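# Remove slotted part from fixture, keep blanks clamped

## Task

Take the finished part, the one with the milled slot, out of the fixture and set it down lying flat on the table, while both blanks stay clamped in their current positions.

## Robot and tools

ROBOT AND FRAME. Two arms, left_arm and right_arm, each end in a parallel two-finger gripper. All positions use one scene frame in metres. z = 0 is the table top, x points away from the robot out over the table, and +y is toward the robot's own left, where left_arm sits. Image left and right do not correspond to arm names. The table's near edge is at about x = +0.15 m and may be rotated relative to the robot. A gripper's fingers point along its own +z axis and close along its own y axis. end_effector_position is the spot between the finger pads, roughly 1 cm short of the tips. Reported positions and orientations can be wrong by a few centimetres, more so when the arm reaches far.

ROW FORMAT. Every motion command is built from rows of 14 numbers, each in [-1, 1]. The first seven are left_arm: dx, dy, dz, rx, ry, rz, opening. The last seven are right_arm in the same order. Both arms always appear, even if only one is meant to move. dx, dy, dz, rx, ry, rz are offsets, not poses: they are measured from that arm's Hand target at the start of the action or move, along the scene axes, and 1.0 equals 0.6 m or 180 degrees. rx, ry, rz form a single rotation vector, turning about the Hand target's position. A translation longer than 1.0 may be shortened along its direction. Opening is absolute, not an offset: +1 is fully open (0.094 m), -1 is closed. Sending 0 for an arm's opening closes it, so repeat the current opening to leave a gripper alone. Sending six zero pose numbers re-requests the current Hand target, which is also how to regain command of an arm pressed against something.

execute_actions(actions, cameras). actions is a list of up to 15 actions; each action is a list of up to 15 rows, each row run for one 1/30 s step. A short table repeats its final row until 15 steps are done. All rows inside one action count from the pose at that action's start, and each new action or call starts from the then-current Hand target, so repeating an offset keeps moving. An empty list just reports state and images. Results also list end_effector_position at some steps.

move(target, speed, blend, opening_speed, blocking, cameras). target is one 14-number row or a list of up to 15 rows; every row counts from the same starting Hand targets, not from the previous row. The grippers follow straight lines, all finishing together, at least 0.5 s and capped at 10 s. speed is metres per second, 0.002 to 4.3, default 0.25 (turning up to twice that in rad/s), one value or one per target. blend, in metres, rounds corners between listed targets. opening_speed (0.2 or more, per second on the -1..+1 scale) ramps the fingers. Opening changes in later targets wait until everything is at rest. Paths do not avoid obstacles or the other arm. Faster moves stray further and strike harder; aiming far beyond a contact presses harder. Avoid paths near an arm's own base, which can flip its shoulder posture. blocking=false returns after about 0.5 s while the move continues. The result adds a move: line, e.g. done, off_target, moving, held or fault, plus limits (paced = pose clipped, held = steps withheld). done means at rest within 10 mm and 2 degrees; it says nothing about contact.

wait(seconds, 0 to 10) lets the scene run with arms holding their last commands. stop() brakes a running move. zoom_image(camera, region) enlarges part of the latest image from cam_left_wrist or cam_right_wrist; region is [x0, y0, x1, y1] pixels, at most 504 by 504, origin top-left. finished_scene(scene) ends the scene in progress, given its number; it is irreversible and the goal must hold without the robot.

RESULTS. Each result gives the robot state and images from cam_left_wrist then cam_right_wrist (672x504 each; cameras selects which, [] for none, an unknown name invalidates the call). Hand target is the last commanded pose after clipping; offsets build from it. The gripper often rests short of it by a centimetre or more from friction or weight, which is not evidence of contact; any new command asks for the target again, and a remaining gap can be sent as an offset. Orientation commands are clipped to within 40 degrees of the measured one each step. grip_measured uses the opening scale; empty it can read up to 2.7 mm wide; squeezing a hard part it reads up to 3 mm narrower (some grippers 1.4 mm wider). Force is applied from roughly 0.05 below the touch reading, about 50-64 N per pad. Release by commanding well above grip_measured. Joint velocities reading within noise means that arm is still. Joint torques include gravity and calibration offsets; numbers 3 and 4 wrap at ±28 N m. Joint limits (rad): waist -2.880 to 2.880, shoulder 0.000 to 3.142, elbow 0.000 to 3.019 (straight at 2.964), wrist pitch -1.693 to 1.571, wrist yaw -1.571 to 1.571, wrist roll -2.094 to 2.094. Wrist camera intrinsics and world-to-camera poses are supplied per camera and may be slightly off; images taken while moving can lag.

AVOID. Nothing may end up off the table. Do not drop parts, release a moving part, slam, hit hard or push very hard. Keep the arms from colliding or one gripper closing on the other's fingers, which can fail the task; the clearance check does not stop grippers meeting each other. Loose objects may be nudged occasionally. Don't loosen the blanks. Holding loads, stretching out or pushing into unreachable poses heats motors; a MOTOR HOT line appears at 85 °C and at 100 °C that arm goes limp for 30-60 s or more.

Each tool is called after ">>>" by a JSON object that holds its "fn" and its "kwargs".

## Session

>>> {"fn": "execute_actions", "kwargs": {"actions": []}}

Scene clock: 0.00 s.
left_arm: end_effector_position=(+0.5072, +0.6568, +0.2644) grip_measured=+1.000 end_effector_quat_wxyz=(-0.191, +0.412, -0.786, -0.420) | right_arm: end_effector_position=(+0.3152, -0.0798, +0.3494) grip_measured=+1.000 end_effector_quat_wxyz=(-0.047, +0.888, -0.366, -0.274)
Joint positions: left_arm=[2.209 1.393 0.91 0.278 -0.341 -0.718 0.094] | right_arm=[2.183 0.865 0.385 -0.322 0.16 -2.029 0.094]
Joint velocities: within noise
Joint torques (N m): no reading
Motor temperatures (°C): left_arm=[27 26 26 24 25 27 25] | right_arm=[26 28 26 29 23 25 24]
Heat: left arm: hottest waist 27 °C; right arm: hottest wrist pitch 29 °C.
Hand target: left_arm +0.5056, +0.6561, +0.2626; +0.190, -0.412, +0.787, +0.419 | right_arm +0.3126, -0.0806, +0.3501; -0.045, +0.888, -0.365, -0.276
Tool commands: left_gripper/opening=+1.0 right_gripper/opening=+1.0
camera_calibration:
cam_left_wrist: T_world_to_cam=[[0.807728, -0.315057, -0.498312, -0.0729284], [-0.458898, -0.866618, -0.195925, 0.859492], [-0.370118, 0.386928, -0.84457, 0.278198], [0, 0, 0, 1]] pos_world=[0.556291, 0.614231, 0.367012]
cam_right_wrist: T_world_to_cam=[[0.669323, 0.735053, -0.108185, -0.116317], [0.74266, -0.666124, 0.0688022, -0.30583], [-0.0214917, -0.126396, -0.991747, 0.467265], [0, 0, 0, 1]] pos_world=[0.315024, -0.0591618, 0.471867]

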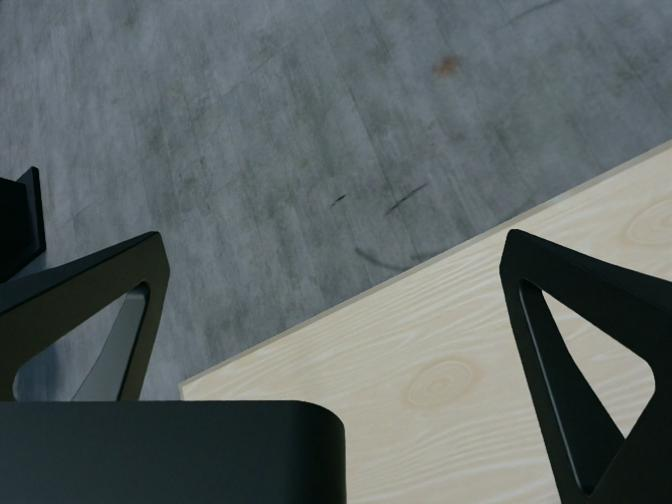

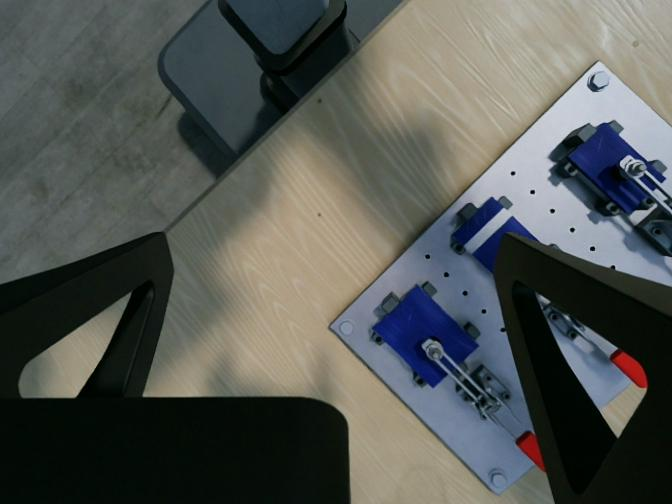

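>>> {"fn": "move", "kwargs": {"target": [0.057,-0.677,-0.033,-0.3519,0.2328,-0.2071,-0.1,0.033,-0.567,0,0,0,0,1], "speed": 0.45, "cameras": []}}

Scene clock: 14.03 s.
left_arm: end_effector_position=(+0.5435, +0.2552, +0.2486) grip_measured=-0.097 end_effector_quat_wxyz=(+0.194, +0.036, -0.980, +0.000) | right_arm: end_effector_position=(+0.3315, -0.4111, +0.3477) grip_measured=+1.000 end_effector_quat_wxyz=(+0.194, -0.798, +0.570, -0.027)
Joint positions: left_arm=[1.556 1.058 0.979 -0.636 -0.014 -0.041 0.042] | right_arm=[0.584 1.412 0.243 0.975 -1.275 -2.074 0.094]
Joint velocities: within noise
Joint torques (N m): left_arm=[-1.79 -13.86 2.3 -1.06 -0.01 0.01] | right_arm=[-4.37 -5.07 -2.78 0.21 -0.16 0.13]
Motor temperatures (°C): left_arm=[27 27 26 24 25 27 25] | right_arm=[26 28 26 29 23 25 24]
Heat: left arm: hottest waist 27 °C; right arm: hottest wrist pitch 29 °C.
Hand target: left_arm +0.5397, +0.2500, +0.2428; -0.205, -0.027, +0.978, -0.005 | right_arm +0.3320, -0.4102, +0.3484; -0.193, +0.797, -0.571, +0.026 (not the last commanded pose)
Off the commanded pose: left_arm 0.009 m, 2 deg | right_arm 0.010 m, 47 deg; orientation clipped.
move: held (right_arm; a check stopped the path); limits=paced,held
pose unreachable (right arm): on one or more control steps of this call, first in action 0 (counted from 0), this arm could not follow its commanded pose, so it was not sent that pose on those steps. It may still have moved: this result reports where it is.
cause: moving toward the commanded pose would bring two parts of the arm too close to each other (its wrist (the part past joint 4) and its wrist camera, with joints 5 (wrist yaw) and 6 (wrist roll) between them).
No camera images: "cameras" was empty.

>>> {"fn": "move", "kwargs": {"target": [0.062,-0.383,-0.155,0,0,0,-0.1,0,0,0,0,0,0,1], "speed": 0.3, "cameras": ["cam_left_wrist"]}}

Scene clock: 17.20 s.
left_arm: end_effector_position=(+0.5840, +0.0242, +0.1544) grip_measured=-0.097 end_effector_quat_wxyz=(+0.196, +0.027, -0.980, +0.008) | right_arm: end_effector_position=(+0.3315, -0.4112, +0.3477) grip_measured=+1.000 end_effector_quat_wxyz=(+0.193, -0.798, +0.570, -0.027)
Joint positions: left_arm=[1.072 1.492 1.37 -0.658 -0.359 -0.353 0.042] | right_arm=[0.584 1.412 0.243 0.975 -1.275 -2.074 0.094]
Joint velocities: within noise
Joint torques (N m): left_arm=[-7.24 -16.03 1.85 -0.9 0.03 -0.2] | right_arm=[-4.01 -5.19 -2.71 0.08 -0.16 0.13]
Motor temperatures (°C): left_arm=[27 27 26 24 25 27 25] | right_arm=[26 28 26 29 23 25 24]
Heat: left arm: hottest waist 27 °C; right arm: hottest wrist pitch 29 °C.
Hand target: left_arm +0.5771, +0.0201, +0.1498; -0.205, -0.027, +0.978, -0.005 | right_arm +0.3320, -0.4102, +0.3484; -0.193, +0.797, -0.571, +0.026
Off the commanded pose: left_arm 0.009 m, 1 deg | right_arm 0.001 m, 0 deg.
move: done
camera_calibration:
cam_left_wrist: T_world_to_cam=[[0.0584973, -0.998199, 0.0132997, -0.0140444], [-0.533535, -0.0200009, 0.845541, 0.187274], [-0.843753, -0.0565578, -0.533744, 0.697806], [0, 0, 0, 1]] pos_world=[0.689514, 0.0291929, 0.214289]
Images, in order (width x height): cam_left_wrist 672x504.

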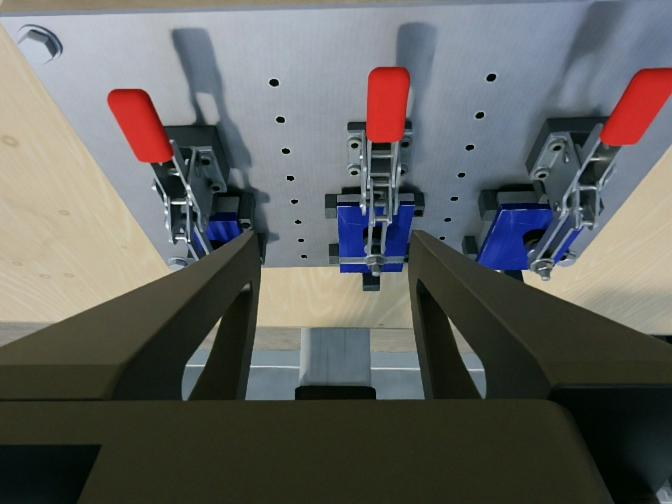

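>>> {"fn": "move", "kwargs": {"target": [-0.0168,-0.04,-0.0963,0,0,0.008,-0.25,0,0,0,0,0,0,1], "speed": 0.2, "cameras": ["cam_left_wrist"]}}

Scene clock: 30.87 s.
left_arm: end_effector_position=(+0.5686, -0.0046, +0.0984) grip_measured=-0.247 end_effector_quat_wxyz=(+0.206, +0.032, -0.978, +0.010) | right_arm: end_effector_position=(+0.3315, -0.4112, +0.3477) grip_measured=+1.000 end_effector_quat_wxyz=(+0.193, -0.798, +0.570, -0.027)
Joint positions: left_arm=[1.072 1.653 1.48 -0.624 -0.347 -0.368 0.035] | right_arm=[0.584 1.412 0.243 0.975 -1.275 -2.074 0.094]
Joint velocities: within noise
Joint torques (N m): left_arm=[-9.29 -15.15 1.51 -0.05 0.31 -0.21] | right_arm=[-4.19 -4.95 -2.82 0.16 -0.16 0.12]
Motor temperatures (°C): left_arm=[27 28 26 24 25 27 25] | right_arm=[26 28 26 29 23 25 24]
Heat: left arm: hottest shoulder 28 °C; right arm: hottest wrist pitch 29 °C.
Hand target: left_arm +0.5670, -0.0038, +0.0920; -0.205, -0.040, +0.978, -0.008 | right_arm +0.3320, -0.4102, +0.3484; -0.193, +0.797, -0.571, +0.026
Off the commanded pose: left_arm 0.007 m, 1 deg | right_arm 0.001 m, 0 deg.
move: done
camera_calibration:
cam_left_wrist: T_world_to_cam=[[0.0681619, -0.997575, 0.0140876, -0.0466555], [-0.516978, -0.02324, 0.855683, 0.215424], [-0.853281, -0.065608, -0.517308, 0.657067], [0, 0, 0, 1]] pos_world=[0.675213, 0.00157302, 0.156229]
Images, in order (width x height): cam_left_wrist 672x504.

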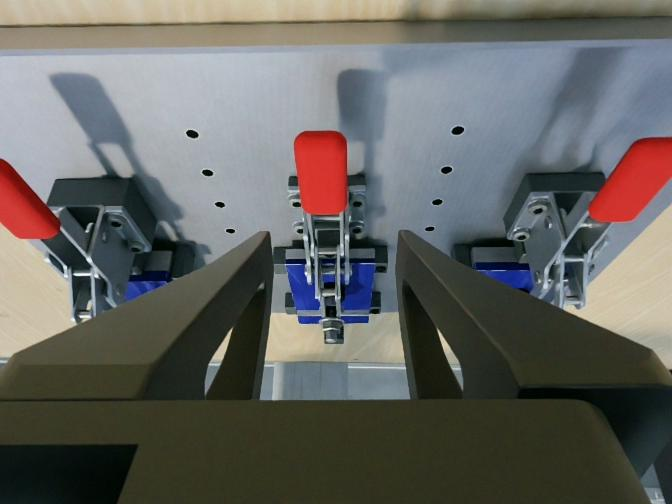

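>>> {"fn": "move", "kwargs": {"target": [-0.011,0.0117,-0.07,0,0,0.008,-0.25,0,0,0,0,0,0,1], "speed": 0.15, "cameras": ["cam_left_wrist"]}}

Scene clock: 36.93 s.
left_arm: end_effector_position=(+0.5649, -0.0043, +0.0613) grip_measured=-0.247 end_effector_quat_wxyz=(+0.204, +0.048, -0.978, +0.017) | right_arm: end_effector_position=(+0.3315, -0.4112, +0.3477) grip_measured=+1.000 end_effector_quat_wxyz=(+0.193, -0.798, +0.570, -0.027)
Joint positions: left_arm=[1.105 1.73 1.535 -0.584 -0.307 -0.368 0.035] | right_arm=[0.584 1.412 0.243 0.975 -1.275 -2.074 0.094]
Joint velocities: within noise
Joint torques (N m): left_arm=[-6.83 -15.85 1.28 -0.24 0.27 -0.13] | right_arm=[-4.19 -5.3 -2.8 0.08 -0.17 0.15]
Motor temperatures (°C): left_arm=[27 28 26 24 25 27 25] | right_arm=[26 28 26 29 23 25 24]
Heat: left arm: hottest shoulder 28 °C; right arm: hottest wrist pitch 29 °C.
Hand target: left_arm +0.5603, +0.0031, +0.0501; -0.205, -0.052, +0.977, -0.010 | right_arm +0.3320, -0.4102, +0.3484; -0.193, +0.797, -0.571, +0.026
Off the commanded pose: left_arm 0.014 m, 1 deg | right_arm 0.001 m, 0 deg.
move: off_target (left_arm)
camera_calibration:
cam_left_wrist: T_world_to_cam=[[0.102711, -0.99451, 0.0200183, -0.065537], [-0.519168, -0.0364306, 0.853895, 0.246484], [-0.848478, -0.0980969, -0.52006, 0.632018], [0, 0, 0, 1]] pos_world=[0.670952, 0.00580141, 0.119527]
Images, in order (width x height): cam_left_wrist 672x504.

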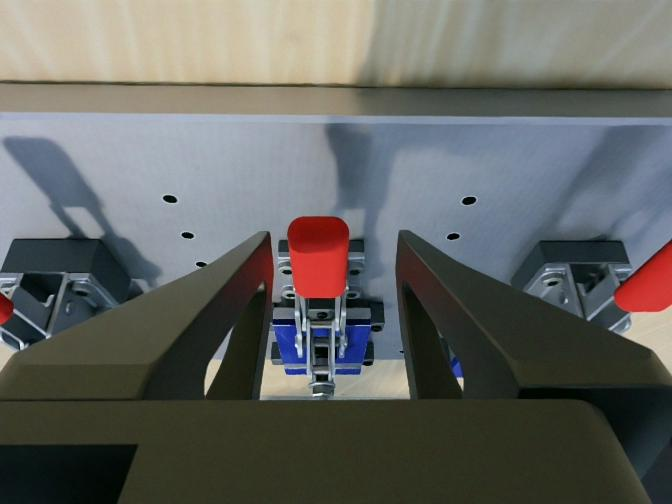

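>>> {"fn": "move", "kwargs": {"target": [0.005,0.012,-0.01,0,0,0,-0.25,0,0,0,0,0,0,1], "speed": 0.1, "cameras": ["cam_left_wrist"]}}

Scene clock: 40.93 s.
left_arm: end_effector_position=(+0.5710, +0.0012, +0.0582) grip_measured=-0.247 end_effector_quat_wxyz=(+0.201, +0.054, -0.978, +0.018) | right_arm: end_effector_position=(+0.3315, -0.4112, +0.3477) grip_measured=+1.000 end_effector_quat_wxyz=(+0.193, -0.798, +0.570, -0.027)
Joint positions: left_arm=[1.118 1.73 1.545 -0.584 -0.296 -0.368 0.035] | right_arm=[0.584 1.412 0.243 0.975 -1.275 -2.074 0.094]
Joint velocities: within noise
Joint torques (N m): left_arm=[-7.59 -15.79 1.47 -0.24 0.24 -0.04] | right_arm=[-4.37 -5.07 -2.73 0.06 -0.15 0.13]
Motor temperatures (°C): left_arm=[27 28 26 24 25 27 25] | right_arm=[26 28 26 29 23 25 24]
Heat: left arm: hottest shoulder 28 °C; right arm: hottest wrist pitch 29 °C.
Hand target: left_arm +0.5634, +0.0103, +0.0441; -0.205, -0.052, +0.977, -0.010 | right_arm +0.3320, -0.4102, +0.3484; -0.193, +0.797, -0.571, +0.026
Off the commanded pose: left_arm 0.019 m, 1 deg | right_arm 0.001 m, 0 deg.
move: off_target (left_arm)
camera_calibration:
cam_left_wrist: T_world_to_cam=[[0.114563, -0.993214, 0.0200358, -0.0673726], [-0.523298, -0.0431921, 0.851055, 0.255055], [-0.844414, -0.107984, -0.524695, 0.634144], [0, 0, 0, 1]] pos_world=[0.676668, 0.0125784, 0.117016]
Images, in order (width x height): cam_left_wrist 672x504.

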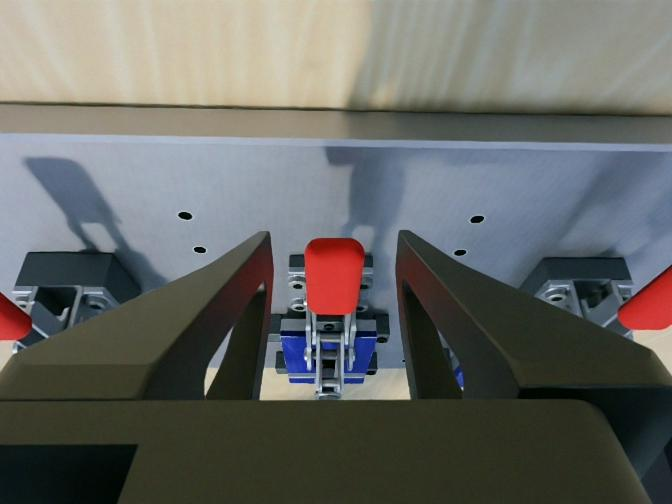

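>>> {"fn": "move", "kwargs": {"target": [0,0,0,0,0,0,-0.76,0,0,0,0,0,0,1], "opening_speed": 0.6, "cameras": ["cam_left_wrist"]}}

Scene clock: 43.10 s.
left_arm: end_effector_position=(+0.5710, +0.0012, +0.0582) grip_measured=-0.756 end_effector_quat_wxyz=(+0.201, +0.054, -0.978, +0.018) | right_arm: end_effector_position=(+0.3315, -0.4112, +0.3477) grip_measured=+1.000 end_effector_quat_wxyz=(+0.193, -0.798, +0.570, -0.027)
Joint positions: left_arm=[1.118 1.73 1.545 -0.584 -0.296 -0.368 0.011] | right_arm=[0.584 1.412 0.243 0.975 -1.275 -2.074 0.094]
Joint velocities: within noise
Joint torques (N m): left_arm=[-6.95 -15.74 1.58 -0.31 0.26 -0.05] | right_arm=[-4.48 -5.01 -2.8 0.06 -0.16 0.14]
Motor temperatures (°C): left_arm=[27 28 26 24 25 27 25] | right_arm=[26 28 26 29 23 25 24]
Heat: left arm: hottest shoulder 28 °C; right arm: hottest wrist pitch 29 °C.
Hand target: left_arm +0.5634, +0.0103, +0.0441; -0.205, -0.052, +0.977, -0.010 | right_arm +0.3320, -0.4102, +0.3484; -0.193, +0.797, -0.571, +0.026
Off the commanded pose: left_arm 0.018 m, 1 deg | right_arm 0.001 m, 0 deg.
move: off_target (left_arm)
camera_calibration:
cam_left_wrist: T_world_to_cam=[[0.114563, -0.993214, 0.0200358, -0.0673726], [-0.523298, -0.0431921, 0.851055, 0.255055], [-0.844414, -0.107984, -0.524695, 0.634144], [0, 0, 0, 1]] pos_world=[0.676668, 0.0125784, 0.117016]
Images, in order (width x height): cam_left_wrist 672x504.

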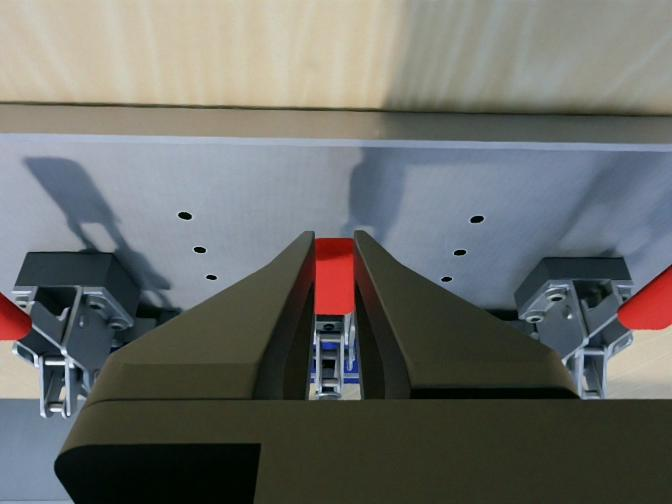

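>>> {"fn": "move", "kwargs": {"target": [0,0,0,0,0,0,-0.9,0,0,0,0,0,0,1], "opening_speed": 0.6, "cameras": ["cam_left_wrist"]}}

Scene clock: 45.83 s.
left_arm: end_effector_position=(+0.5710, +0.0012, +0.0582) grip_measured=-0.897 end_effector_quat_wxyz=(+0.201, +0.054, -0.978, +0.018) | right_arm: end_effector_position=(+0.3315, -0.4112, +0.3477) grip_measured=+1.000 end_effector_quat_wxyz=(+0.193, -0.798, +0.570, -0.027)
Joint positions: left_arm=[1.118 1.73 1.545 -0.584 -0.296 -0.368 0.005] | right_arm=[0.584 1.412 0.243 0.975 -1.275 -2.074 0.094]
Joint velocities: within noise
Joint torques (N m): left_arm=[-8 -14.74 1.47 0.02 0.25 -0.01] | right_arm=[-4.25 -4.89 -2.82 0.14 -0.15 0.14]
Motor temperatures (°C): left_arm=[27 28 26 24 25 27 25] | right_arm=[26 28 26 29 23 25 24]
Heat: left arm: hottest shoulder 28 °C; right arm: hottest wrist pitch 29 °C.
Hand target: left_arm +0.5634, +0.0103, +0.0441; -0.205, -0.052, +0.977, -0.010 | right_arm +0.3320, -0.4102, +0.3484; -0.193, +0.797, -0.571, +0.026
Off the commanded pose: left_arm 0.018 m, 1 deg | right_arm 0.001 m, 0 deg.
move: off_target (left_arm)
camera_calibration:
cam_left_wrist: T_world_to_cam=[[0.114563, -0.993214, 0.0200358, -0.0673726], [-0.523298, -0.0431921, 0.851055, 0.255055], [-0.844414, -0.107984, -0.524695, 0.634144], [0, 0, 0, 1]] pos_world=[0.676668, 0.0125784, 0.117016]
Images, in order (width x height): cam_left_wrist 672x504.

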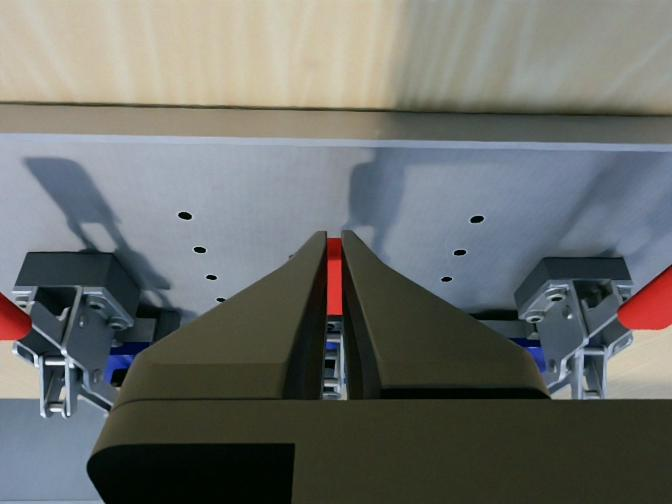

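>>> {"fn": "move", "kwargs": {"target": [[0,0,0,0,0,0,-0.25,0,0,0,0,0,0,1],[-0.034,-0.0063,-0.0168,0,0,0,-0.25,0,0,0,0,0,0,1]], "speed": 0.1, "cameras": ["cam_left_wrist"]}}

Scene clock: 57.87 s.
left_arm: end_effector_position=(+0.5530, -0.0026, +0.0456) grip_measured=-0.253 end_effector_quat_wxyz=(+0.200, +0.054, -0.978, +0.018) | right_arm: end_effector_position=(+0.3315, -0.4112, +0.3477) grip_measured=+1.000 end_effector_quat_wxyz=(+0.193, -0.798, +0.570, -0.027)
Joint positions: left_arm=[1.118 1.759 1.526 -0.535 -0.296 -0.368 0.035] | right_arm=[0.584 1.412 0.243 0.975 -1.275 -2.074 0.094]
Joint velocities: within noise
Joint torques (N m): left_arm=[-7.47 -14.8 0.13 -0.06 0.24 -0.05] | right_arm=[-4.07 -4.78 -2.7 0.14 -0.17 0.12]
Motor temperatures (°C): left_arm=[27 28 26 24 25 27 25] | right_arm=[26 28 26 29 23 25 24]
Heat: left arm: hottest shoulder 28 °C; right arm: hottest wrist pitch 29 °C.
Hand target: left_arm +0.5426, +0.0066, +0.0339; -0.205, -0.052, +0.977, -0.010 | right_arm +0.3320, -0.4102, +0.3484; -0.193, +0.797, -0.571, +0.026
Off the commanded pose: left_arm 0.018 m, 1 deg | right_arm 0.001 m, 0 deg.
move: off_target (left_arm)
camera_calibration:
cam_left_wrist: T_world_to_cam=[[0.115159, -0.993139, 0.0203267, -0.0691488], [-0.524411, -0.0434037, 0.850358, 0.256872], [-0.843642, -0.108586, -0.525812, 0.611515], [0, 0, 0, 1]] pos_world=[0.65857, 0.0088771, 0.104514]
Images, in order (width x height): cam_left_wrist 672x504.

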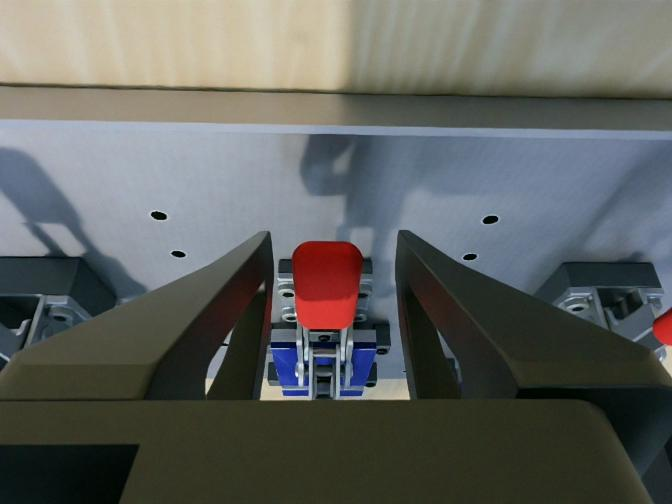

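>>> {"fn": "move", "kwargs": {"target": [[-0.007,0.005,-0.006,0,0,0,-0.25,0,0,0,0,0,0,1],[-0.007,0.005,-0.006,0,0,0,-0.76,0,0,0,0,0,0,1]], "speed": 0.08, "opening_speed": 0.6, "cameras": ["cam_left_wrist"]}}

Scene clock: 62.17 s.
left_arm: end_effector_position=(+0.5529, -0.0006, +0.0437) grip_measured=-0.643 end_effector_quat_wxyz=(+0.197, +0.054, -0.979, +0.019) | right_arm: end_effector_position=(+0.3315, -0.4112, +0.3477) grip_measured=+1.000 end_effector_quat_wxyz=(+0.193, -0.798, +0.570, -0.027)
Joint positions: left_arm=[1.122 1.759 1.521 -0.522 -0.292 -0.361 0.017] | right_arm=[0.584 1.412 0.243 0.975 -1.275 -2.074 0.094]
Joint velocities: left_arm=[within noise] | right_arm=[-0.005 0.005 -0.007 -0.017 -0.051 0.154 0]
Joint torques (N m): left_arm=[-7.41 -13.92 0.1 -0.05 0.15 -0.06] | right_arm=[-4.19 -5.01 -2.76 0.14 -0.16 0.13]
Motor temperatures (°C): left_arm=[27 29 26 24 25 27 25] | right_arm=[26 28 26 29 23 25 24]
Heat: left arm: hottest shoulder 29 °C; right arm: hottest wrist pitch 29 °C.
Hand target: left_arm +0.5385, +0.0095, +0.0303; -0.205, -0.052, +0.977, -0.010 | right_arm +0.3320, -0.4102, +0.3484; -0.193, +0.797, -0.571, +0.026
Off the commanded pose: left_arm 0.022 m, 1 deg | right_arm 0.001 m, 0 deg.
move: off_target (left_arm); target 2's new opening was sent with left_arm's hand 0.023 m and 1 deg from that target
camera_calibration:
cam_left_wrist: T_world_to_cam=[[0.114856, -0.993101, 0.0236461, -0.0671262], [-0.529879, -0.0411133, 0.847076, 0.261643], [-0.84026, -0.109821, -0.530945, 0.609007], [0, 0, 0, 1]] pos_world=[0.658073, 0.0109759, 0.103304]
Images, in order (width x height): cam_left_wrist 672x504.

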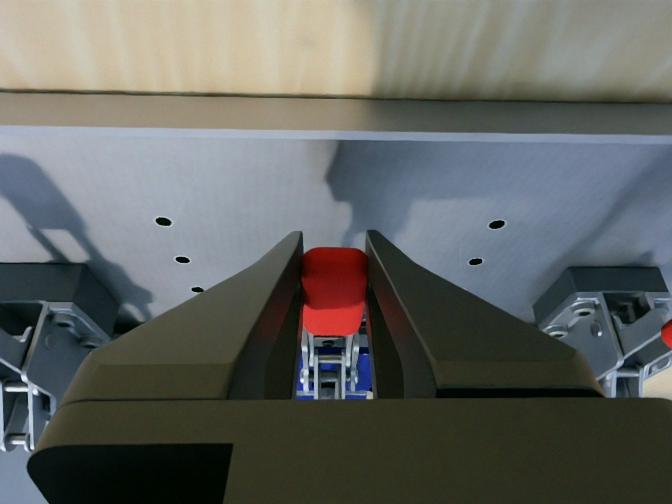

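>>> {"fn": "move", "kwargs": {"target": [[0.0055,-0.0058,0.067,0,0,0,-0.76,0,0,0,0,0,0,1],[-0.01,-0.0073,0.0937,0,0,0,-0.76,0,0,0,0,0,0,1],[-0.0333,-0.0097,0.1135,0,0,0,-0.76,0,0,0,0,0,0,1],[-0.0417,-0.0105,0.1177,0,0,0,-0.76,0,0,0,0,0,0,1]], "speed": 0.1, "blend": [0.01,0.01,0.01,0], "cameras": ["cam_left_wrist"]}}

Scene clock: 68.47 s.
left_arm: end_effector_position=(+0.5269, -0.0011, +0.0775) grip_measured=-0.645 end_effector_quat_wxyz=(+0.187, +0.050, -0.981, +0.017) | right_arm: end_effector_position=(+0.3315, -0.4112, +0.3477) grip_measured=+1.000 end_effector_quat_wxyz=(+0.193, -0.798, +0.570, -0.027)
Joint positions: left_arm=[1.088 1.674 1.362 -0.435 -0.328 -0.373 0.017] | right_arm=[0.584 1.412 0.243 0.975 -1.275 -2.074 0.094]
Joint velocities: within noise
Joint torques (N m): left_arm=[-9.29 -19.19 -3.99 -2.21 -0.18 -0.36] | right_arm=[-4.13 -4.84 -2.82 0.16 -0.17 0.12]
Motor temperatures (°C): left_arm=[27 29 26 24 25 27 25] | right_arm=[26 28 26 29 23 25 24]
Heat: left arm: hottest shoulder 29 °C; right arm: hottest wrist pitch 29 °C.
Hand target: left_arm +0.5136, +0.0033, +0.1009; -0.205, -0.052, +0.977, -0.010 | right_arm +0.3320, -0.4102, +0.3484; -0.193, +0.797, -0.571, +0.026
Off the commanded pose: left_arm 0.027 m, 2 deg | right_arm 0.001 m, 0 deg.
move: off_target (left_arm); blend cut to 0.0093 m at target 1, 0.0092 m at target 2, 0.0028 m at target 3
camera_calibration:
cam_left_wrist: T_world_to_cam=[[0.106708, -0.994038, 0.0224186, -0.0610077], [-0.548064, -0.039991, 0.83548, 0.229709], [-0.829602, -0.101439, -0.549063, 0.600858], [0, 0, 0, 1]] pos_world=[0.630878, 0.00949295, 0.13936]
Images, in order (width x height): cam_left_wrist 672x504.

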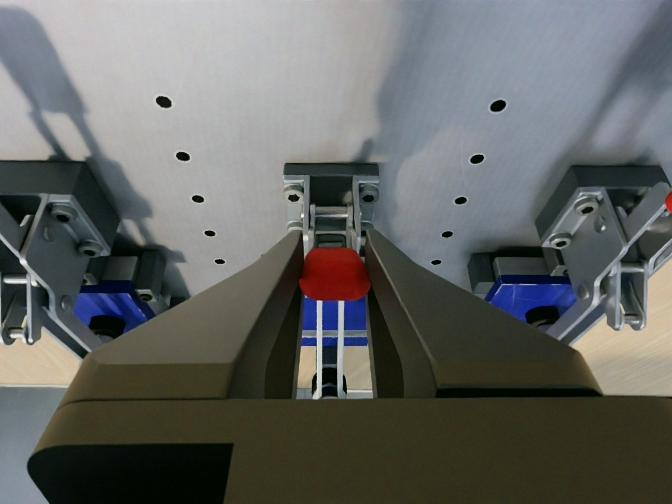

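>>> {"fn": "move", "kwargs": {"target": [-0.0227,0,-0.003,0.0155,-0.138,0,-0.76,0,0,0,0,0,0,1], "speed": 0.12, "cameras": ["cam_left_wrist"]}}

Scene clock: 76.33 s.
left_arm: end_effector_position=(+0.5124, -0.0030, +0.0855) grip_measured=-0.645 end_effector_quat_wxyz=(-0.016, +0.056, -0.998, +0.009) | right_arm: end_effector_position=(+0.3315, -0.4112, +0.3477) grip_measured=+1.000 end_effector_quat_wxyz=(+0.193, -0.798, +0.570, -0.027)
Joint positions: left_arm=[1.039 1.664 1.059 0.273 -0.489 -0.235 0.017] | right_arm=[0.584 1.412 0.243 0.975 -1.275 -2.074 0.094]
Joint velocities: within noise
Joint torques (N m): left_arm=[-10.05 -15.27 -5.31 0.55 -1.1 -0.19] | right_arm=[-4.25 -4.95 -2.82 0.17 -0.17 0.14]
Motor temperatures (°C): left_arm=[27 29 26 24 25 27 25] | right_arm=[26 28 26 29 23 25 24]
Heat: left arm: hottest shoulder 29 °C; right arm: hottest wrist pitch 29 °C.
Hand target: left_arm +0.5000, +0.0031, +0.0992; +0.011, -0.054, +0.999, +0.002 | right_arm +0.3320, -0.4102, +0.3484; -0.193, +0.797, -0.571, +0.026
Off the commanded pose: left_arm 0.020 m, 1 deg | right_arm 0.001 m, 0 deg.
move: off_target (left_arm)
camera_calibration:
cam_left_wrist: T_world_to_cam=[[0.110331, -0.993503, 0.0278915, -0.0639089], [-0.832389, -0.0770317, 0.548812, 0.38515], [-0.543098, -0.0837676, -0.83548, 0.470754], [0, 0, 0, 1]] pos_world=[0.583311, 0.00560895, 0.183713]
Images, in order (width x height): cam_left_wrist 672x504.

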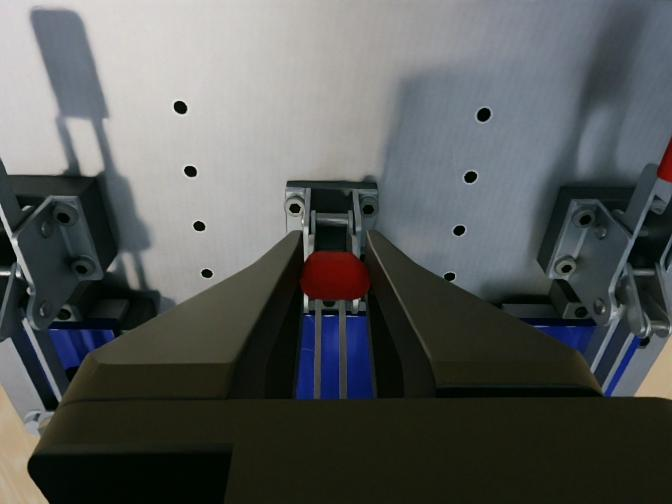

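>>> {"fn": "move", "kwargs": {"target": [[0.0107,0.0015,-0.0395,0,0,0,-0.3,0,0,0,0,0,0,1],[0.0773,0.008,-0.0278,0,0,0,-0.3,0,0,0,0,0,0,1],[0.0773,0.008,-0.0278,0,0,0,-0.95,0,0,0,0,0,0,1]], "speed": 0.12, "cameras": ["cam_left_wrist"]}}

Scene clock: 85.33 s.
left_arm: end_effector_position=(+0.5379, -0.0058, +0.0844) grip_measured=-0.946 end_effector_quat_wxyz=(-0.008, +0.051, -0.999, +0.006) | right_arm: end_effector_position=(+0.3315, -0.4112, +0.3477) grip_measured=+1.000 end_effector_quat_wxyz=(+0.193, -0.798, +0.570, -0.027)
Joint positions: left_arm=[1.04 1.65 1.126 0.174 -0.491 -0.234 0.003] | right_arm=[0.584 1.412 0.243 0.975 -1.275 -2.074 0.094]
Joint velocities: within noise
Joint torques (N m): left_arm=[-6.59 -16.03 -0.8 0.09 0.2 -0.15] | right_arm=[-4.25 -4.95 -2.76 0.14 -0.17 0.14]
Motor temperatures (°C): left_arm=[27 28 26 24 25 27 26] | right_arm=[26 28 26 29 23 25 24]
Heat: left arm: hottest shoulder 28 °C; right arm: hottest wrist pitch 29 °C.
Hand target: left_arm +0.5463, +0.0079, +0.0825; +0.011, -0.053, +0.999, +0.002 | right_arm +0.3320, -0.4102, +0.3484; -0.193, +0.797, -0.571, +0.026
Off the commanded pose: left_arm 0.016 m, 1 deg | right_arm 0.001 m, 0 deg.
move: off_target (left_arm); target 3's new opening was sent with left_arm's hand 0.016 m and 1 deg from that target
camera_calibration:
cam_left_wrist: T_world_to_cam=[[0.101749, -0.994596, 0.020644, -0.0641322], [-0.824321, -0.0726765, 0.561438, 0.401356], [-0.556903, -0.0741431, -0.827261, 0.490224], [0, 0, 0, 1]] pos_world=[0.610379, 0.00173026, 0.181531]
Images, in order (width x height): cam_left_wrist 672x504.

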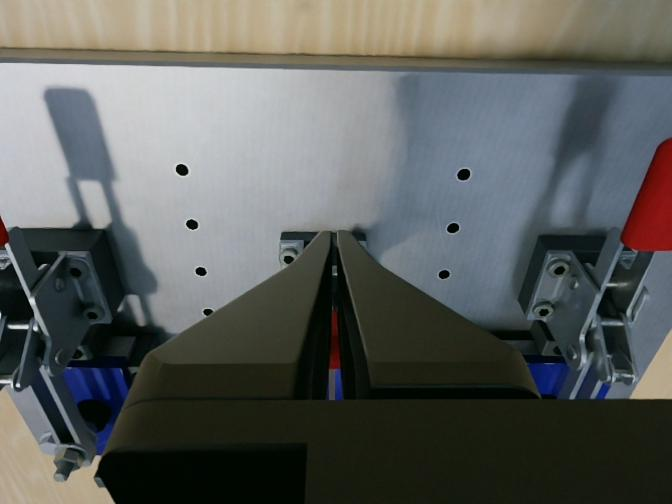

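>>> {"fn": "move", "kwargs": {"target": [-0.1155,-0.01,0.0067,0,0,0,-0.95,0,0,0,0,0,0,1], "speed": 0.08, "cameras": ["cam_left_wrist"]}}

Scene clock: 89.43 s.
left_arm: end_effector_position=(+0.5080, +0.0062, +0.0913) grip_measured=-0.947 end_effector_quat_wxyz=(-0.032, +0.064, -0.997, -0.001) | right_arm: end_effector_position=(+0.3315, -0.4112, +0.3477) grip_measured=+1.000 end_effector_quat_wxyz=(+0.193, -0.798, +0.570, -0.027)
Joint positions: left_arm=[1.04 1.654 1.016 0.34 -0.514 -0.234 0.002] | right_arm=[0.584 1.412 0.243 0.975 -1.275 -2.074 0.094]
Joint velocities: within noise
Joint torques (N m): left_arm=[-8.7 -10.81 -3.58 0.85 -0.03 -0.13] | right_arm=[-4.19 -4.89 -2.82 0.12 -0.15 0.15]
Motor temperatures (°C): left_arm=[27 28 26 24 25 27 25] | right_arm=[26 28 26 29 23 25 24]
Heat: left arm: hottest shoulder 28 °C; right arm: hottest wrist pitch 29 °C.
Hand target: left_arm +0.4770, +0.0020, +0.0865; +0.011, -0.053, +0.999, +0.002 | right_arm +0.3320, -0.4102, +0.3484; -0.193, +0.797, -0.571, +0.026
Off the commanded pose: left_arm 0.032 m, 3 deg | right_arm 0.001 m, 0 deg.
move: off_target (left_arm)
camera_calibration:
cam_left_wrist: T_world_to_cam=[[0.126391, -0.991929, 0.0101073, -0.0608845], [-0.847569, -0.102692, 0.520655, 0.38933], [-0.515415, -0.0743728, -0.853708, 0.461558], [0, 0, 0, 1]] pos_world=[0.575573, 0.0139152, 0.191944]
Images, in order (width x height): cam_left_wrist 672x504.

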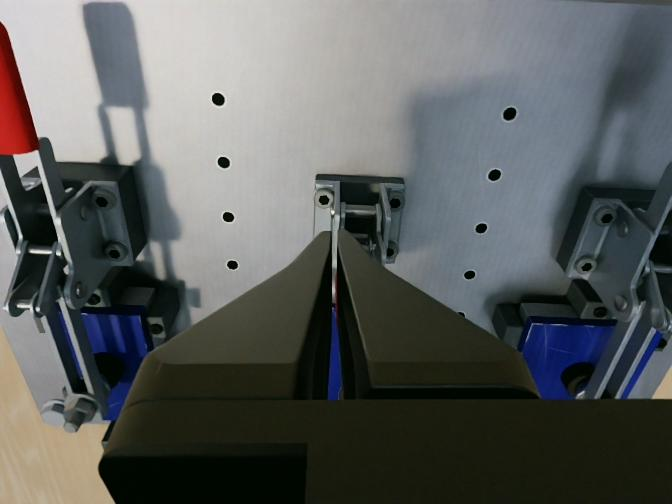

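>>> {"fn": "move", "kwargs": {"target": [[0.0967,-0.0067,0.005,0,0,0,-0.95,0,0,0,0,0,0,1],[0.0967,-0.0067,0.189,0.0145,-0.1364,-0.002,-0.95,0,0,0,0,0,0,1],[-0.13,-0.035,0.261,0.0145,-0.1364,-0.002,-0.95,0,0,0,0,0,0,1]], "speed": [0.2,0.3,0.3], "blend": [0.02,0.04,0], "cameras": ["cam_left_wrist"]}}

Scene clock: 96.27 s.
left_arm: end_effector_position=(+0.4074, -0.0135, +0.2400) grip_measured=-0.947 end_effector_quat_wxyz=(+0.227, -0.059, +0.972, +0.018) | right_arm: end_effector_position=(+0.3315, -0.4112, +0.3477) grip_measured=+1.000 end_effector_quat_wxyz=(+0.193, -0.798, +0.570, -0.027)
Joint positions: left_arm=[0.744 1.806 0.567 1.444 -0.859 0.083 0.002] | right_arm=[0.584 1.412 0.243 0.975 -1.275 -2.074 0.094]
Joint velocities: within noise
Joint torques (N m): left_arm=[-11.22 -6.12 -4.18 1.83 0.06 -0.06] | right_arm=[-4.37 -5.13 -2.86 0.16 -0.15 0.14]
Motor temperatures (°C): left_arm=[27 28 26 24 25 27 25] | right_arm=[26 28 26 29 23 25 24]
Heat: left arm: hottest shoulder 28 °C; right arm: hottest wrist pitch 29 °C.
Hand target: left_arm +0.3990, -0.0190, +0.2431; +0.224, -0.049, +0.973, +0.013 | right_arm +0.3320, -0.4102, +0.3484; -0.193, +0.797, -0.571, +0.026
Off the commanded pose: left_arm 0.010 m, 1 deg | right_arm 0.001 m, 0 deg.
move: done
camera_calibration:
cam_left_wrist: T_world_to_cam=[[0.118964, -0.992896, -0.0021196, -0.0633595], [-0.98128, -0.117898, 0.152282, 0.367268], [-0.15145, -0.0160362, -0.988335, 0.420011], [0, 0, 0, 1]] pos_world=[0.431541, -0.0128741, 0.359049]
Images, in order (width x height): cam_left_wrist 672x504.

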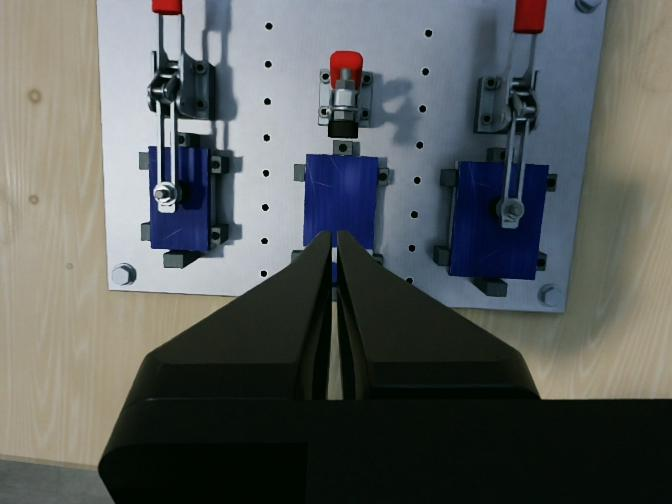

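>>> {"fn": "move", "kwargs": {"target": [0.005,0.0067,-0.1968,0,0,-0.014,0.57,0,0,0,0,0,0,1], "speed": 0.25, "cameras": ["cam_left_wrist"]}}

Scene clock: 102.63 s.
left_arm: end_effector_position=(+0.4097, -0.0219, +0.1337) grip_measured=+0.567 end_effector_quat_wxyz=(+0.233, -0.035, +0.972, +0.001) | right_arm: end_effector_position=(+0.3315, -0.4112, +0.3477) grip_measured=+1.000 end_effector_quat_wxyz=(+0.193, -0.798, +0.570, -0.027)
Joint positions: left_arm=[0.91 2 0.79 1.395 -0.651 0.084 0.074] | right_arm=[0.584 1.412 0.243 0.975 -1.275 -2.074 0.094]
Joint velocities: within noise
Joint torques (N m): left_arm=[-9.17 -6.48 -3.78 0.77 0.28 -0.11] | right_arm=[-4.19 -5.19 -2.84 0.18 -0.17 0.12]
Motor temperatures (°C): left_arm=[27 28 26 24 25 27 25] | right_arm=[26 28 26 29 23 25 24]
Heat: left arm: hottest shoulder 28 °C; right arm: hottest wrist pitch 29 °C.
Hand target: left_arm +0.4020, -0.0150, +0.1251; +0.224, -0.028, +0.974, +0.008 | right_arm +0.3320, -0.4102, +0.3484; -0.193, +0.797, -0.571, +0.026
Off the commanded pose: left_arm 0.014 m, 2 deg | right_arm 0.001 m, 0 deg.
move: off_target (left_arm)
camera_calibration:
cam_left_wrist: T_world_to_cam=[[0.0643614, -0.99771, 0.0207901, -0.0529184], [-0.988108, -0.0607991, 0.141228, 0.390338], [-0.13964, -0.0296325, -0.989759, 0.310163], [0, 0, 0, 1]] pos_world=[0.432413, -0.0198742, 0.25296]
Images, in order (width x height): cam_left_wrist 672x504.

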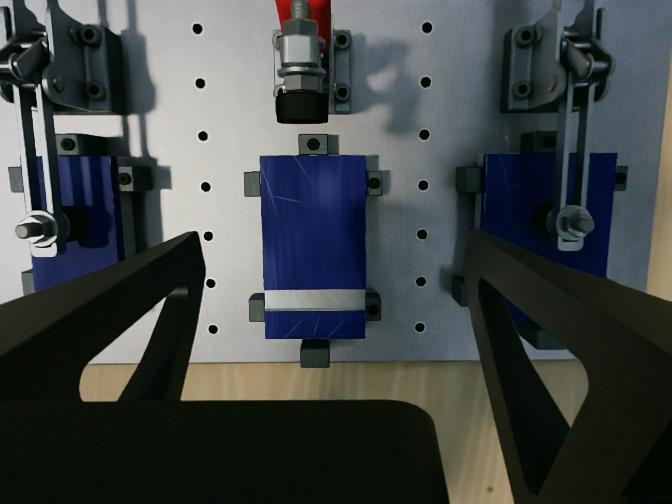

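>>> {"fn": "move", "kwargs": {"target": [-0.0117,0.013,-0.101,0,0,0.002,0.5,0,0,0,0,0,0,1], "speed": 0.2, "cameras": ["cam_left_wrist"]}}

Scene clock: 108.40 s.
left_arm: end_effector_position=(+0.4028, -0.0157, +0.0726) grip_measured=+0.503 end_effector_quat_wxyz=(+0.233, -0.030, +0.972, +0.003) | right_arm: end_effector_position=(+0.3315, -0.4112, +0.3477) grip_measured=+1.000 end_effector_quat_wxyz=(+0.193, -0.798, +0.570, -0.027)
Joint positions: left_arm=[0.99 2.116 0.924 1.367 -0.574 0.077 0.071] | right_arm=[0.584 1.412 0.243 0.975 -1.275 -2.074 0.094]
Joint velocities: within noise
Joint torques (N m): left_arm=[-8.88 -7.06 -4.22 0.64 0.25 -0.22] | right_arm=[-4.25 -4.95 -2.85 0.06 -0.17 0.13]
Motor temperatures (°C): left_arm=[27 28 26 24 25 27 25] | right_arm=[26 28 26 29 23 25 24]
Heat: left arm: hottest shoulder 28 °C; right arm: hottest wrist pitch 29 °C.
Hand target: left_arm +0.3952, -0.0071, +0.0644; +0.225, -0.031, +0.974, +0.009 | right_arm +0.3320, -0.4102, +0.3484; -0.193, +0.797, -0.571, +0.026
Off the commanded pose: left_arm 0.014 m, 1 deg | right_arm 0.001 m, 0 deg.
move: off_target (left_arm)
camera_calibration:
cam_left_wrist: T_world_to_cam=[[0.0562675, -0.998312, 0.0143579, -0.0413343], [-0.988513, -0.0536832, 0.141282, 0.392809], [-0.140273, -0.0221426, -0.989865, 0.249385], [0, 0, 0, 1]] pos_world=[0.425605, -0.0146553, 0.191954]
Images, in order (width x height): cam_left_wrist 672x504.

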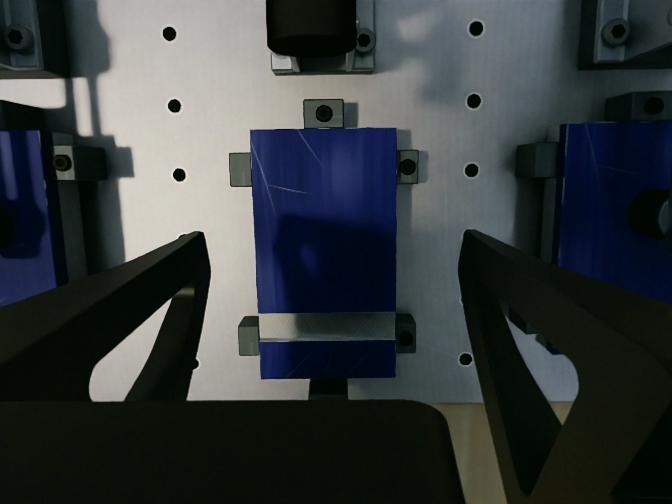

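>>> {"fn": "move", "kwargs": {"target": [0.002,0.0052,-0.0698,0,0,0.0045,0.4,0,0,0,0,0,0,1], "speed": 0.12, "cameras": ["cam_left_wrist"]}}

Scene clock: 112.83 s.
left_arm: end_effector_position=(+0.4054, -0.0145, +0.0318) grip_measured=+0.403 end_effector_quat_wxyz=(+0.234, -0.037, +0.972, +0.004) | right_arm: end_effector_position=(+0.3315, -0.4112, +0.3477) grip_measured=+1.000 end_effector_quat_wxyz=(+0.193, -0.798, +0.570, -0.027)
Joint positions: left_arm=[1.032 2.18 1.032 1.321 -0.537 0.057 0.066] | right_arm=[0.584 1.412 0.243 0.975 -1.275 -2.074 0.094]
Joint velocities: within noise
Joint torques (N m): left_arm=[-9.52 -6.48 -4.08 0.87 0.19 -0.26] | right_arm=[-4.25 -5.13 -2.84 0.13 -0.15 0.13]
Motor temperatures (°C): left_arm=[27 28 26 24 25 27 25] | right_arm=[26 28 26 29 23 25 24]
Heat: left arm: hottest shoulder 28 °C; right arm: hottest wrist pitch 29 °C.
Hand target: left_arm +0.3961, -0.0040, +0.0225; +0.224, -0.038, +0.974, +0.011 | right_arm +0.3320, -0.4102, +0.3484; -0.193, +0.797, -0.571, +0.026
Off the commanded pose: left_arm 0.017 m, 1 deg | right_arm 0.001 m, 0 deg.
move: off_target (left_arm)
camera_calibration:
cam_left_wrist: T_world_to_cam=[[0.0695193, -0.997444, 0.0165255, -0.0451902], [-0.987946, -0.0665417, 0.13977, 0.400871], [-0.138313, -0.026043, -0.990046, 0.208514], [0, 0, 0, 1]] pos_world=[0.428021, -0.0129698, 0.151155]
Images, in order (width x height): cam_left_wrist 672x504.

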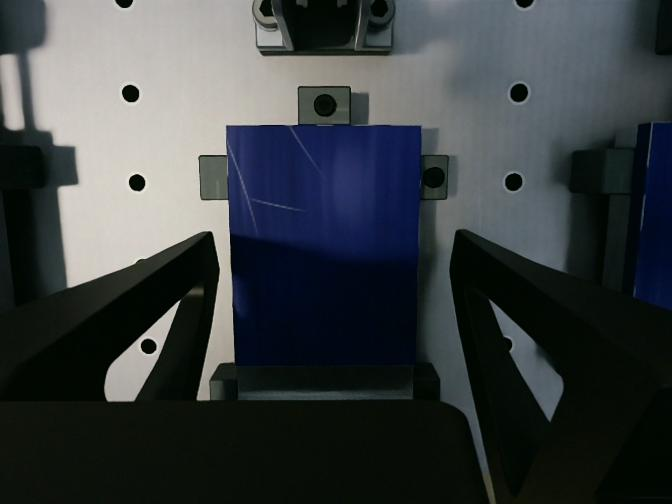

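>>> {"fn": "move", "kwargs": {"target": [[-0.0025,0.009,0.015,0,0,0,0.3,0,0,0,0,0,0,1],[-0.0025,0.0075,-0.003,0,0,0,0.3,0,0,0,0,0,0,1],[-0.0025,0.0075,-0.003,0,0,0,-0.13,0,0,0,0,0,0,1]], "speed": 0.08, "opening_speed": 0.5, "cameras": ["cam_left_wrist"]}}

Scene clock: 123.77 s.
left_arm: end_effector_position=(+0.4055, -0.0120, +0.0301) grip_measured=+0.052 end_effector_quat_wxyz=(+0.234, -0.037, +0.972, +0.002) | right_arm: end_effector_position=(+0.3315, -0.4112, +0.3477) grip_measured=+1.000 end_effector_quat_wxyz=(+0.193, -0.798, +0.570, -0.027)
Joint positions: left_arm=[1.038 2.181 1.032 1.321 -0.528 0.055 0.049] | right_arm=[0.584 1.412 0.243 0.975 -1.275 -2.074 0.094]
Joint velocities: within noise
Joint torques (N m): left_arm=[-8.29 -6.89 -4.23 1.01 0.18 -0.26] | right_arm=[-4.19 -4.95 -2.73 0.05 -0.14 0.15]
Motor temperatures (°C): left_arm=[27 27 26 24 25 27 25] | right_arm=[26 28 26 29 23 25 24]
Heat: left arm: hottest waist 27 °C; right arm: hottest wrist pitch 29 °C.
Hand target: left_arm +0.3948, +0.0005, +0.0208; +0.224, -0.038, +0.974, +0.011 | right_arm +0.3320, -0.4102, +0.3484; -0.193, +0.797, -0.571, +0.026
Off the commanded pose: left_arm 0.019 m, 1 deg | right_arm 0.001 m, 0 deg.
move: off_target (left_arm); target 3's new opening was sent with left_arm's hand 0.020 m and 2 deg from that target
camera_calibration:
cam_left_wrist: T_world_to_cam=[[0.0687785, -0.997454, 0.018857, -0.0424028], [-0.987982, -0.0654784, 0.140013, 0.401298], [-0.138422, -0.0282603, -0.98997, 0.206819], [0, 0, 0, 1]] pos_world=[0.42802, -0.0101738, 0.149357]
Images, in order (width x height): cam_left_wrist 672x504.

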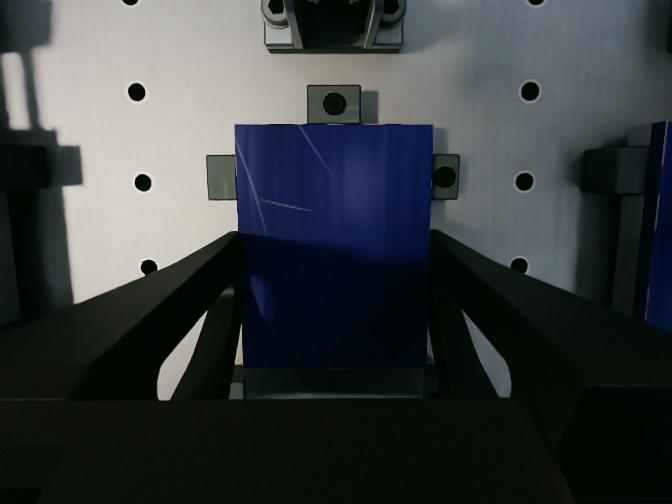

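>>> {"fn": "move", "kwargs": {"target": [0.003,-0.0075,0.072,0,0,0,-0.13,0,0,0,0,0,0,1], "speed": 0.08, "cameras": ["cam_left_wrist"]}}

Scene clock: 128.03 s.
left_arm: end_effector_position=(+0.4037, +0.0015, +0.0509) grip_measured=+0.052 end_effector_quat_wxyz=(+0.228, -0.039, +0.973, +0.019) | right_arm: end_effector_position=(+0.3315, -0.4112, +0.3477) grip_measured=+1.000 end_effector_quat_wxyz=(+0.193, -0.798, +0.570, -0.027)
Joint positions: left_arm=[1.032 2.136 0.961 1.337 -0.568 0.055 0.049] | right_arm=[0.584 1.412 0.243 0.975 -1.275 -2.074 0.094]
Joint velocities: within noise
Joint torques (N m): left_arm=[-11.28 -9.93 -6.91 2.07 -0.07 -0.24] | right_arm=[-4.13 -5.07 -2.76 0.1 -0.15 0.13]
Motor temperatures (°C): left_arm=[27 27 26 24 25 27 25] | right_arm=[26 28 26 29 23 25 24]
Heat: left arm: hottest waist 27 °C; right arm: hottest wrist pitch 29 °C.
Hand target: left_arm +0.3966, -0.0039, +0.0639; +0.225, -0.038, +0.974, +0.011 | right_arm +0.3320, -0.4102, +0.3484; -0.193, +0.797, -0.571, +0.026
Off the commanded pose: left_arm 0.016 m, 1 deg | right_arm 0.001 m, 0 deg.
move: off_target (left_arm)
camera_calibration:
cam_left_wrist: T_world_to_cam=[[0.0800234, -0.996718, -0.0122156, -0.0321821], [-0.985273, -0.0809504, 0.150613, 0.395908], [-0.151108, -0.0000168342, -0.988517, 0.232632], [0, 0, 0, 1]] pos_world=[0.427805, -0.0000236697, 0.169939]
Images, in order (width x height): cam_left_wrist 672x504.

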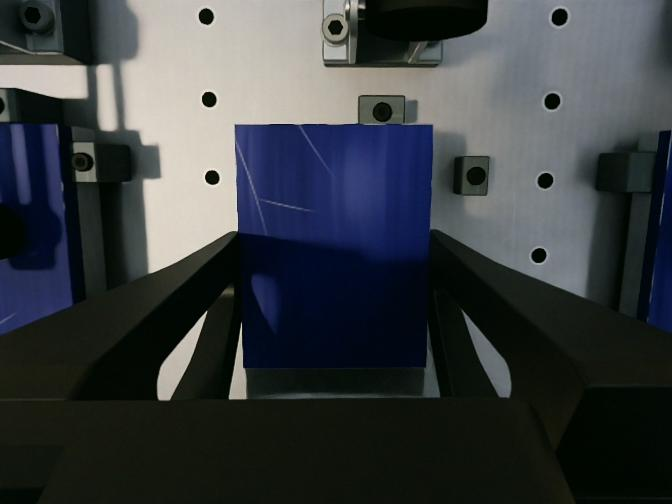

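>>> {"fn": "move", "kwargs": {"target": [[0,0,0.03,0,0,0,-0.13,0,0,0,0,0,0,1],[-0.086,0,0.11,0,0,0,-0.13,0,0,0,0,0,0,1],[-0.0777,0.2565,0.118,0,0,0,-0.13,0,0,0,0,0,0,1],[-0.0193,0.4232,0.01,0,0,0,-0.13,0,0,0,0,0,0,1]], "speed": [0.1,0.15,0.3,0.25], "blend": [0.005,0.04,0.05,0], "cameras": ["cam_left_wrist"]}}

Scene clock: 136.23 s.
left_arm: end_effector_position=(+0.3874, +0.2481, +0.0710) grip_measured=+0.052 end_effector_quat_wxyz=(+0.229, -0.032, +0.973, +0.012) | right_arm: end_effector_position=(+0.3315, -0.4112, +0.3477) grip_measured=+1.000 end_effector_quat_wxyz=(+0.193, -0.798, +0.570, -0.027)
Joint positions: left_arm=[1.552 2.042 0.689 1.491 -0.037 -0.016 0.049] | right_arm=[0.584 1.412 0.243 0.975 -1.275 -2.074 0.094]
Joint velocities: within noise
Joint torques (N m): left_arm=[-0.79 -8.7 -6.41 1.29 0.14 -0.29] | right_arm=[-4.07 -5.19 -2.8 0.18 -0.17 0.12]
Motor temperatures (°C): left_arm=[27 27 27 24 25 27 26] | right_arm=[26 28 26 29 23 25 24]
Heat: left arm: hottest waist 27 °C; right arm: hottest wrist pitch 29 °C.
Hand target: left_arm +0.3850, +0.2498, +0.0699; +0.224, -0.038, +0.974, +0.011 | right_arm +0.3320, -0.4102, +0.3484; -0.193, +0.797, -0.571, +0.026
Off the commanded pose: left_arm 0.003 m, 1 deg | right_arm 0.001 m, 0 deg.
move: done; blend cut to 0.0352 m at target 2
camera_calibration:
cam_left_wrist: T_world_to_cam=[[0.0634557, -0.997984, -0.00151967, 0.22116], [-0.986728, -0.0629679, 0.149678, 0.392971], [-0.149472, -0.00799842, -0.988734, 0.251362], [0, 0, 0, 1]] pos_world=[0.411293, 0.247469, 0.190047]
Images, in order (width x height): cam_left_wrist 672x504.

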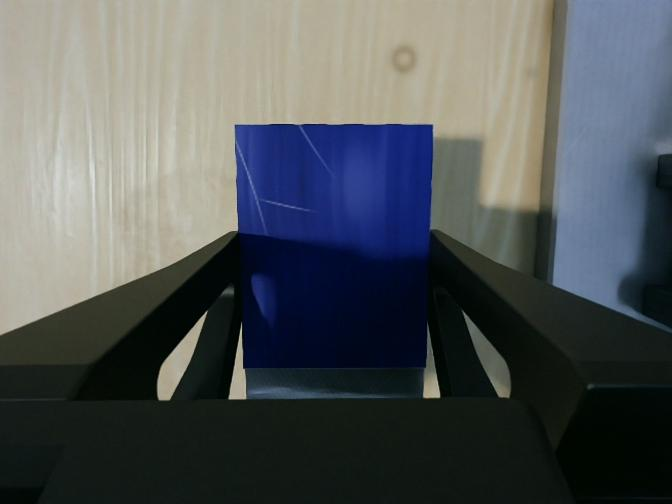

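>>> {"fn": "move", "kwargs": {"target": [0,0,-0.078,-0.007,0,0,-0.13,0,0,0,0,0,0,1], "speed": 0.12, "cameras": []}}

Scene clock: 138.97 s.
left_arm: end_effector_position=(+0.3942, +0.2426, +0.0261) grip_measured=+0.052 end_effector_quat_wxyz=(+0.234, -0.034, +0.972, -0.004) | right_arm: end_effector_position=(+0.3315, -0.4112, +0.3477) grip_measured=+1.000 end_effector_quat_wxyz=(+0.193, -0.798, +0.570, -0.027)
Joint positions: left_arm=[1.552 2.111 0.824 1.435 -0.008 -0.027 0.049] | right_arm=[0.584 1.412 0.243 0.975 -1.275 -2.074 0.094]
Joint velocities: within noise
Joint torques (N m): left_arm=[-0.5 -6.83 -6.23 1.1 0.22 -0.2] | right_arm=[-4.37 -5.13 -2.77 0.13 -0.17 0.14]
Motor temperatures (°C): left_arm=[27 27 27 24 25 27 26] | right_arm=[26 28 26 29 23 25 24]
Heat: left arm: hottest waist 27 °C; right arm: hottest wrist pitch 29 °C.
Hand target: left_arm +0.3849, +0.2498, +0.0231; +0.224, -0.040, +0.974, +0.000 | right_arm +0.3320, -0.4102, +0.3484; -0.193, +0.797, -0.571, +0.026
Off the commanded pose: left_arm 0.012 m, 1 deg | right_arm 0.001 m, 0 deg.
move: off_target (left_arm)
No camera images: "cameras" was empty.


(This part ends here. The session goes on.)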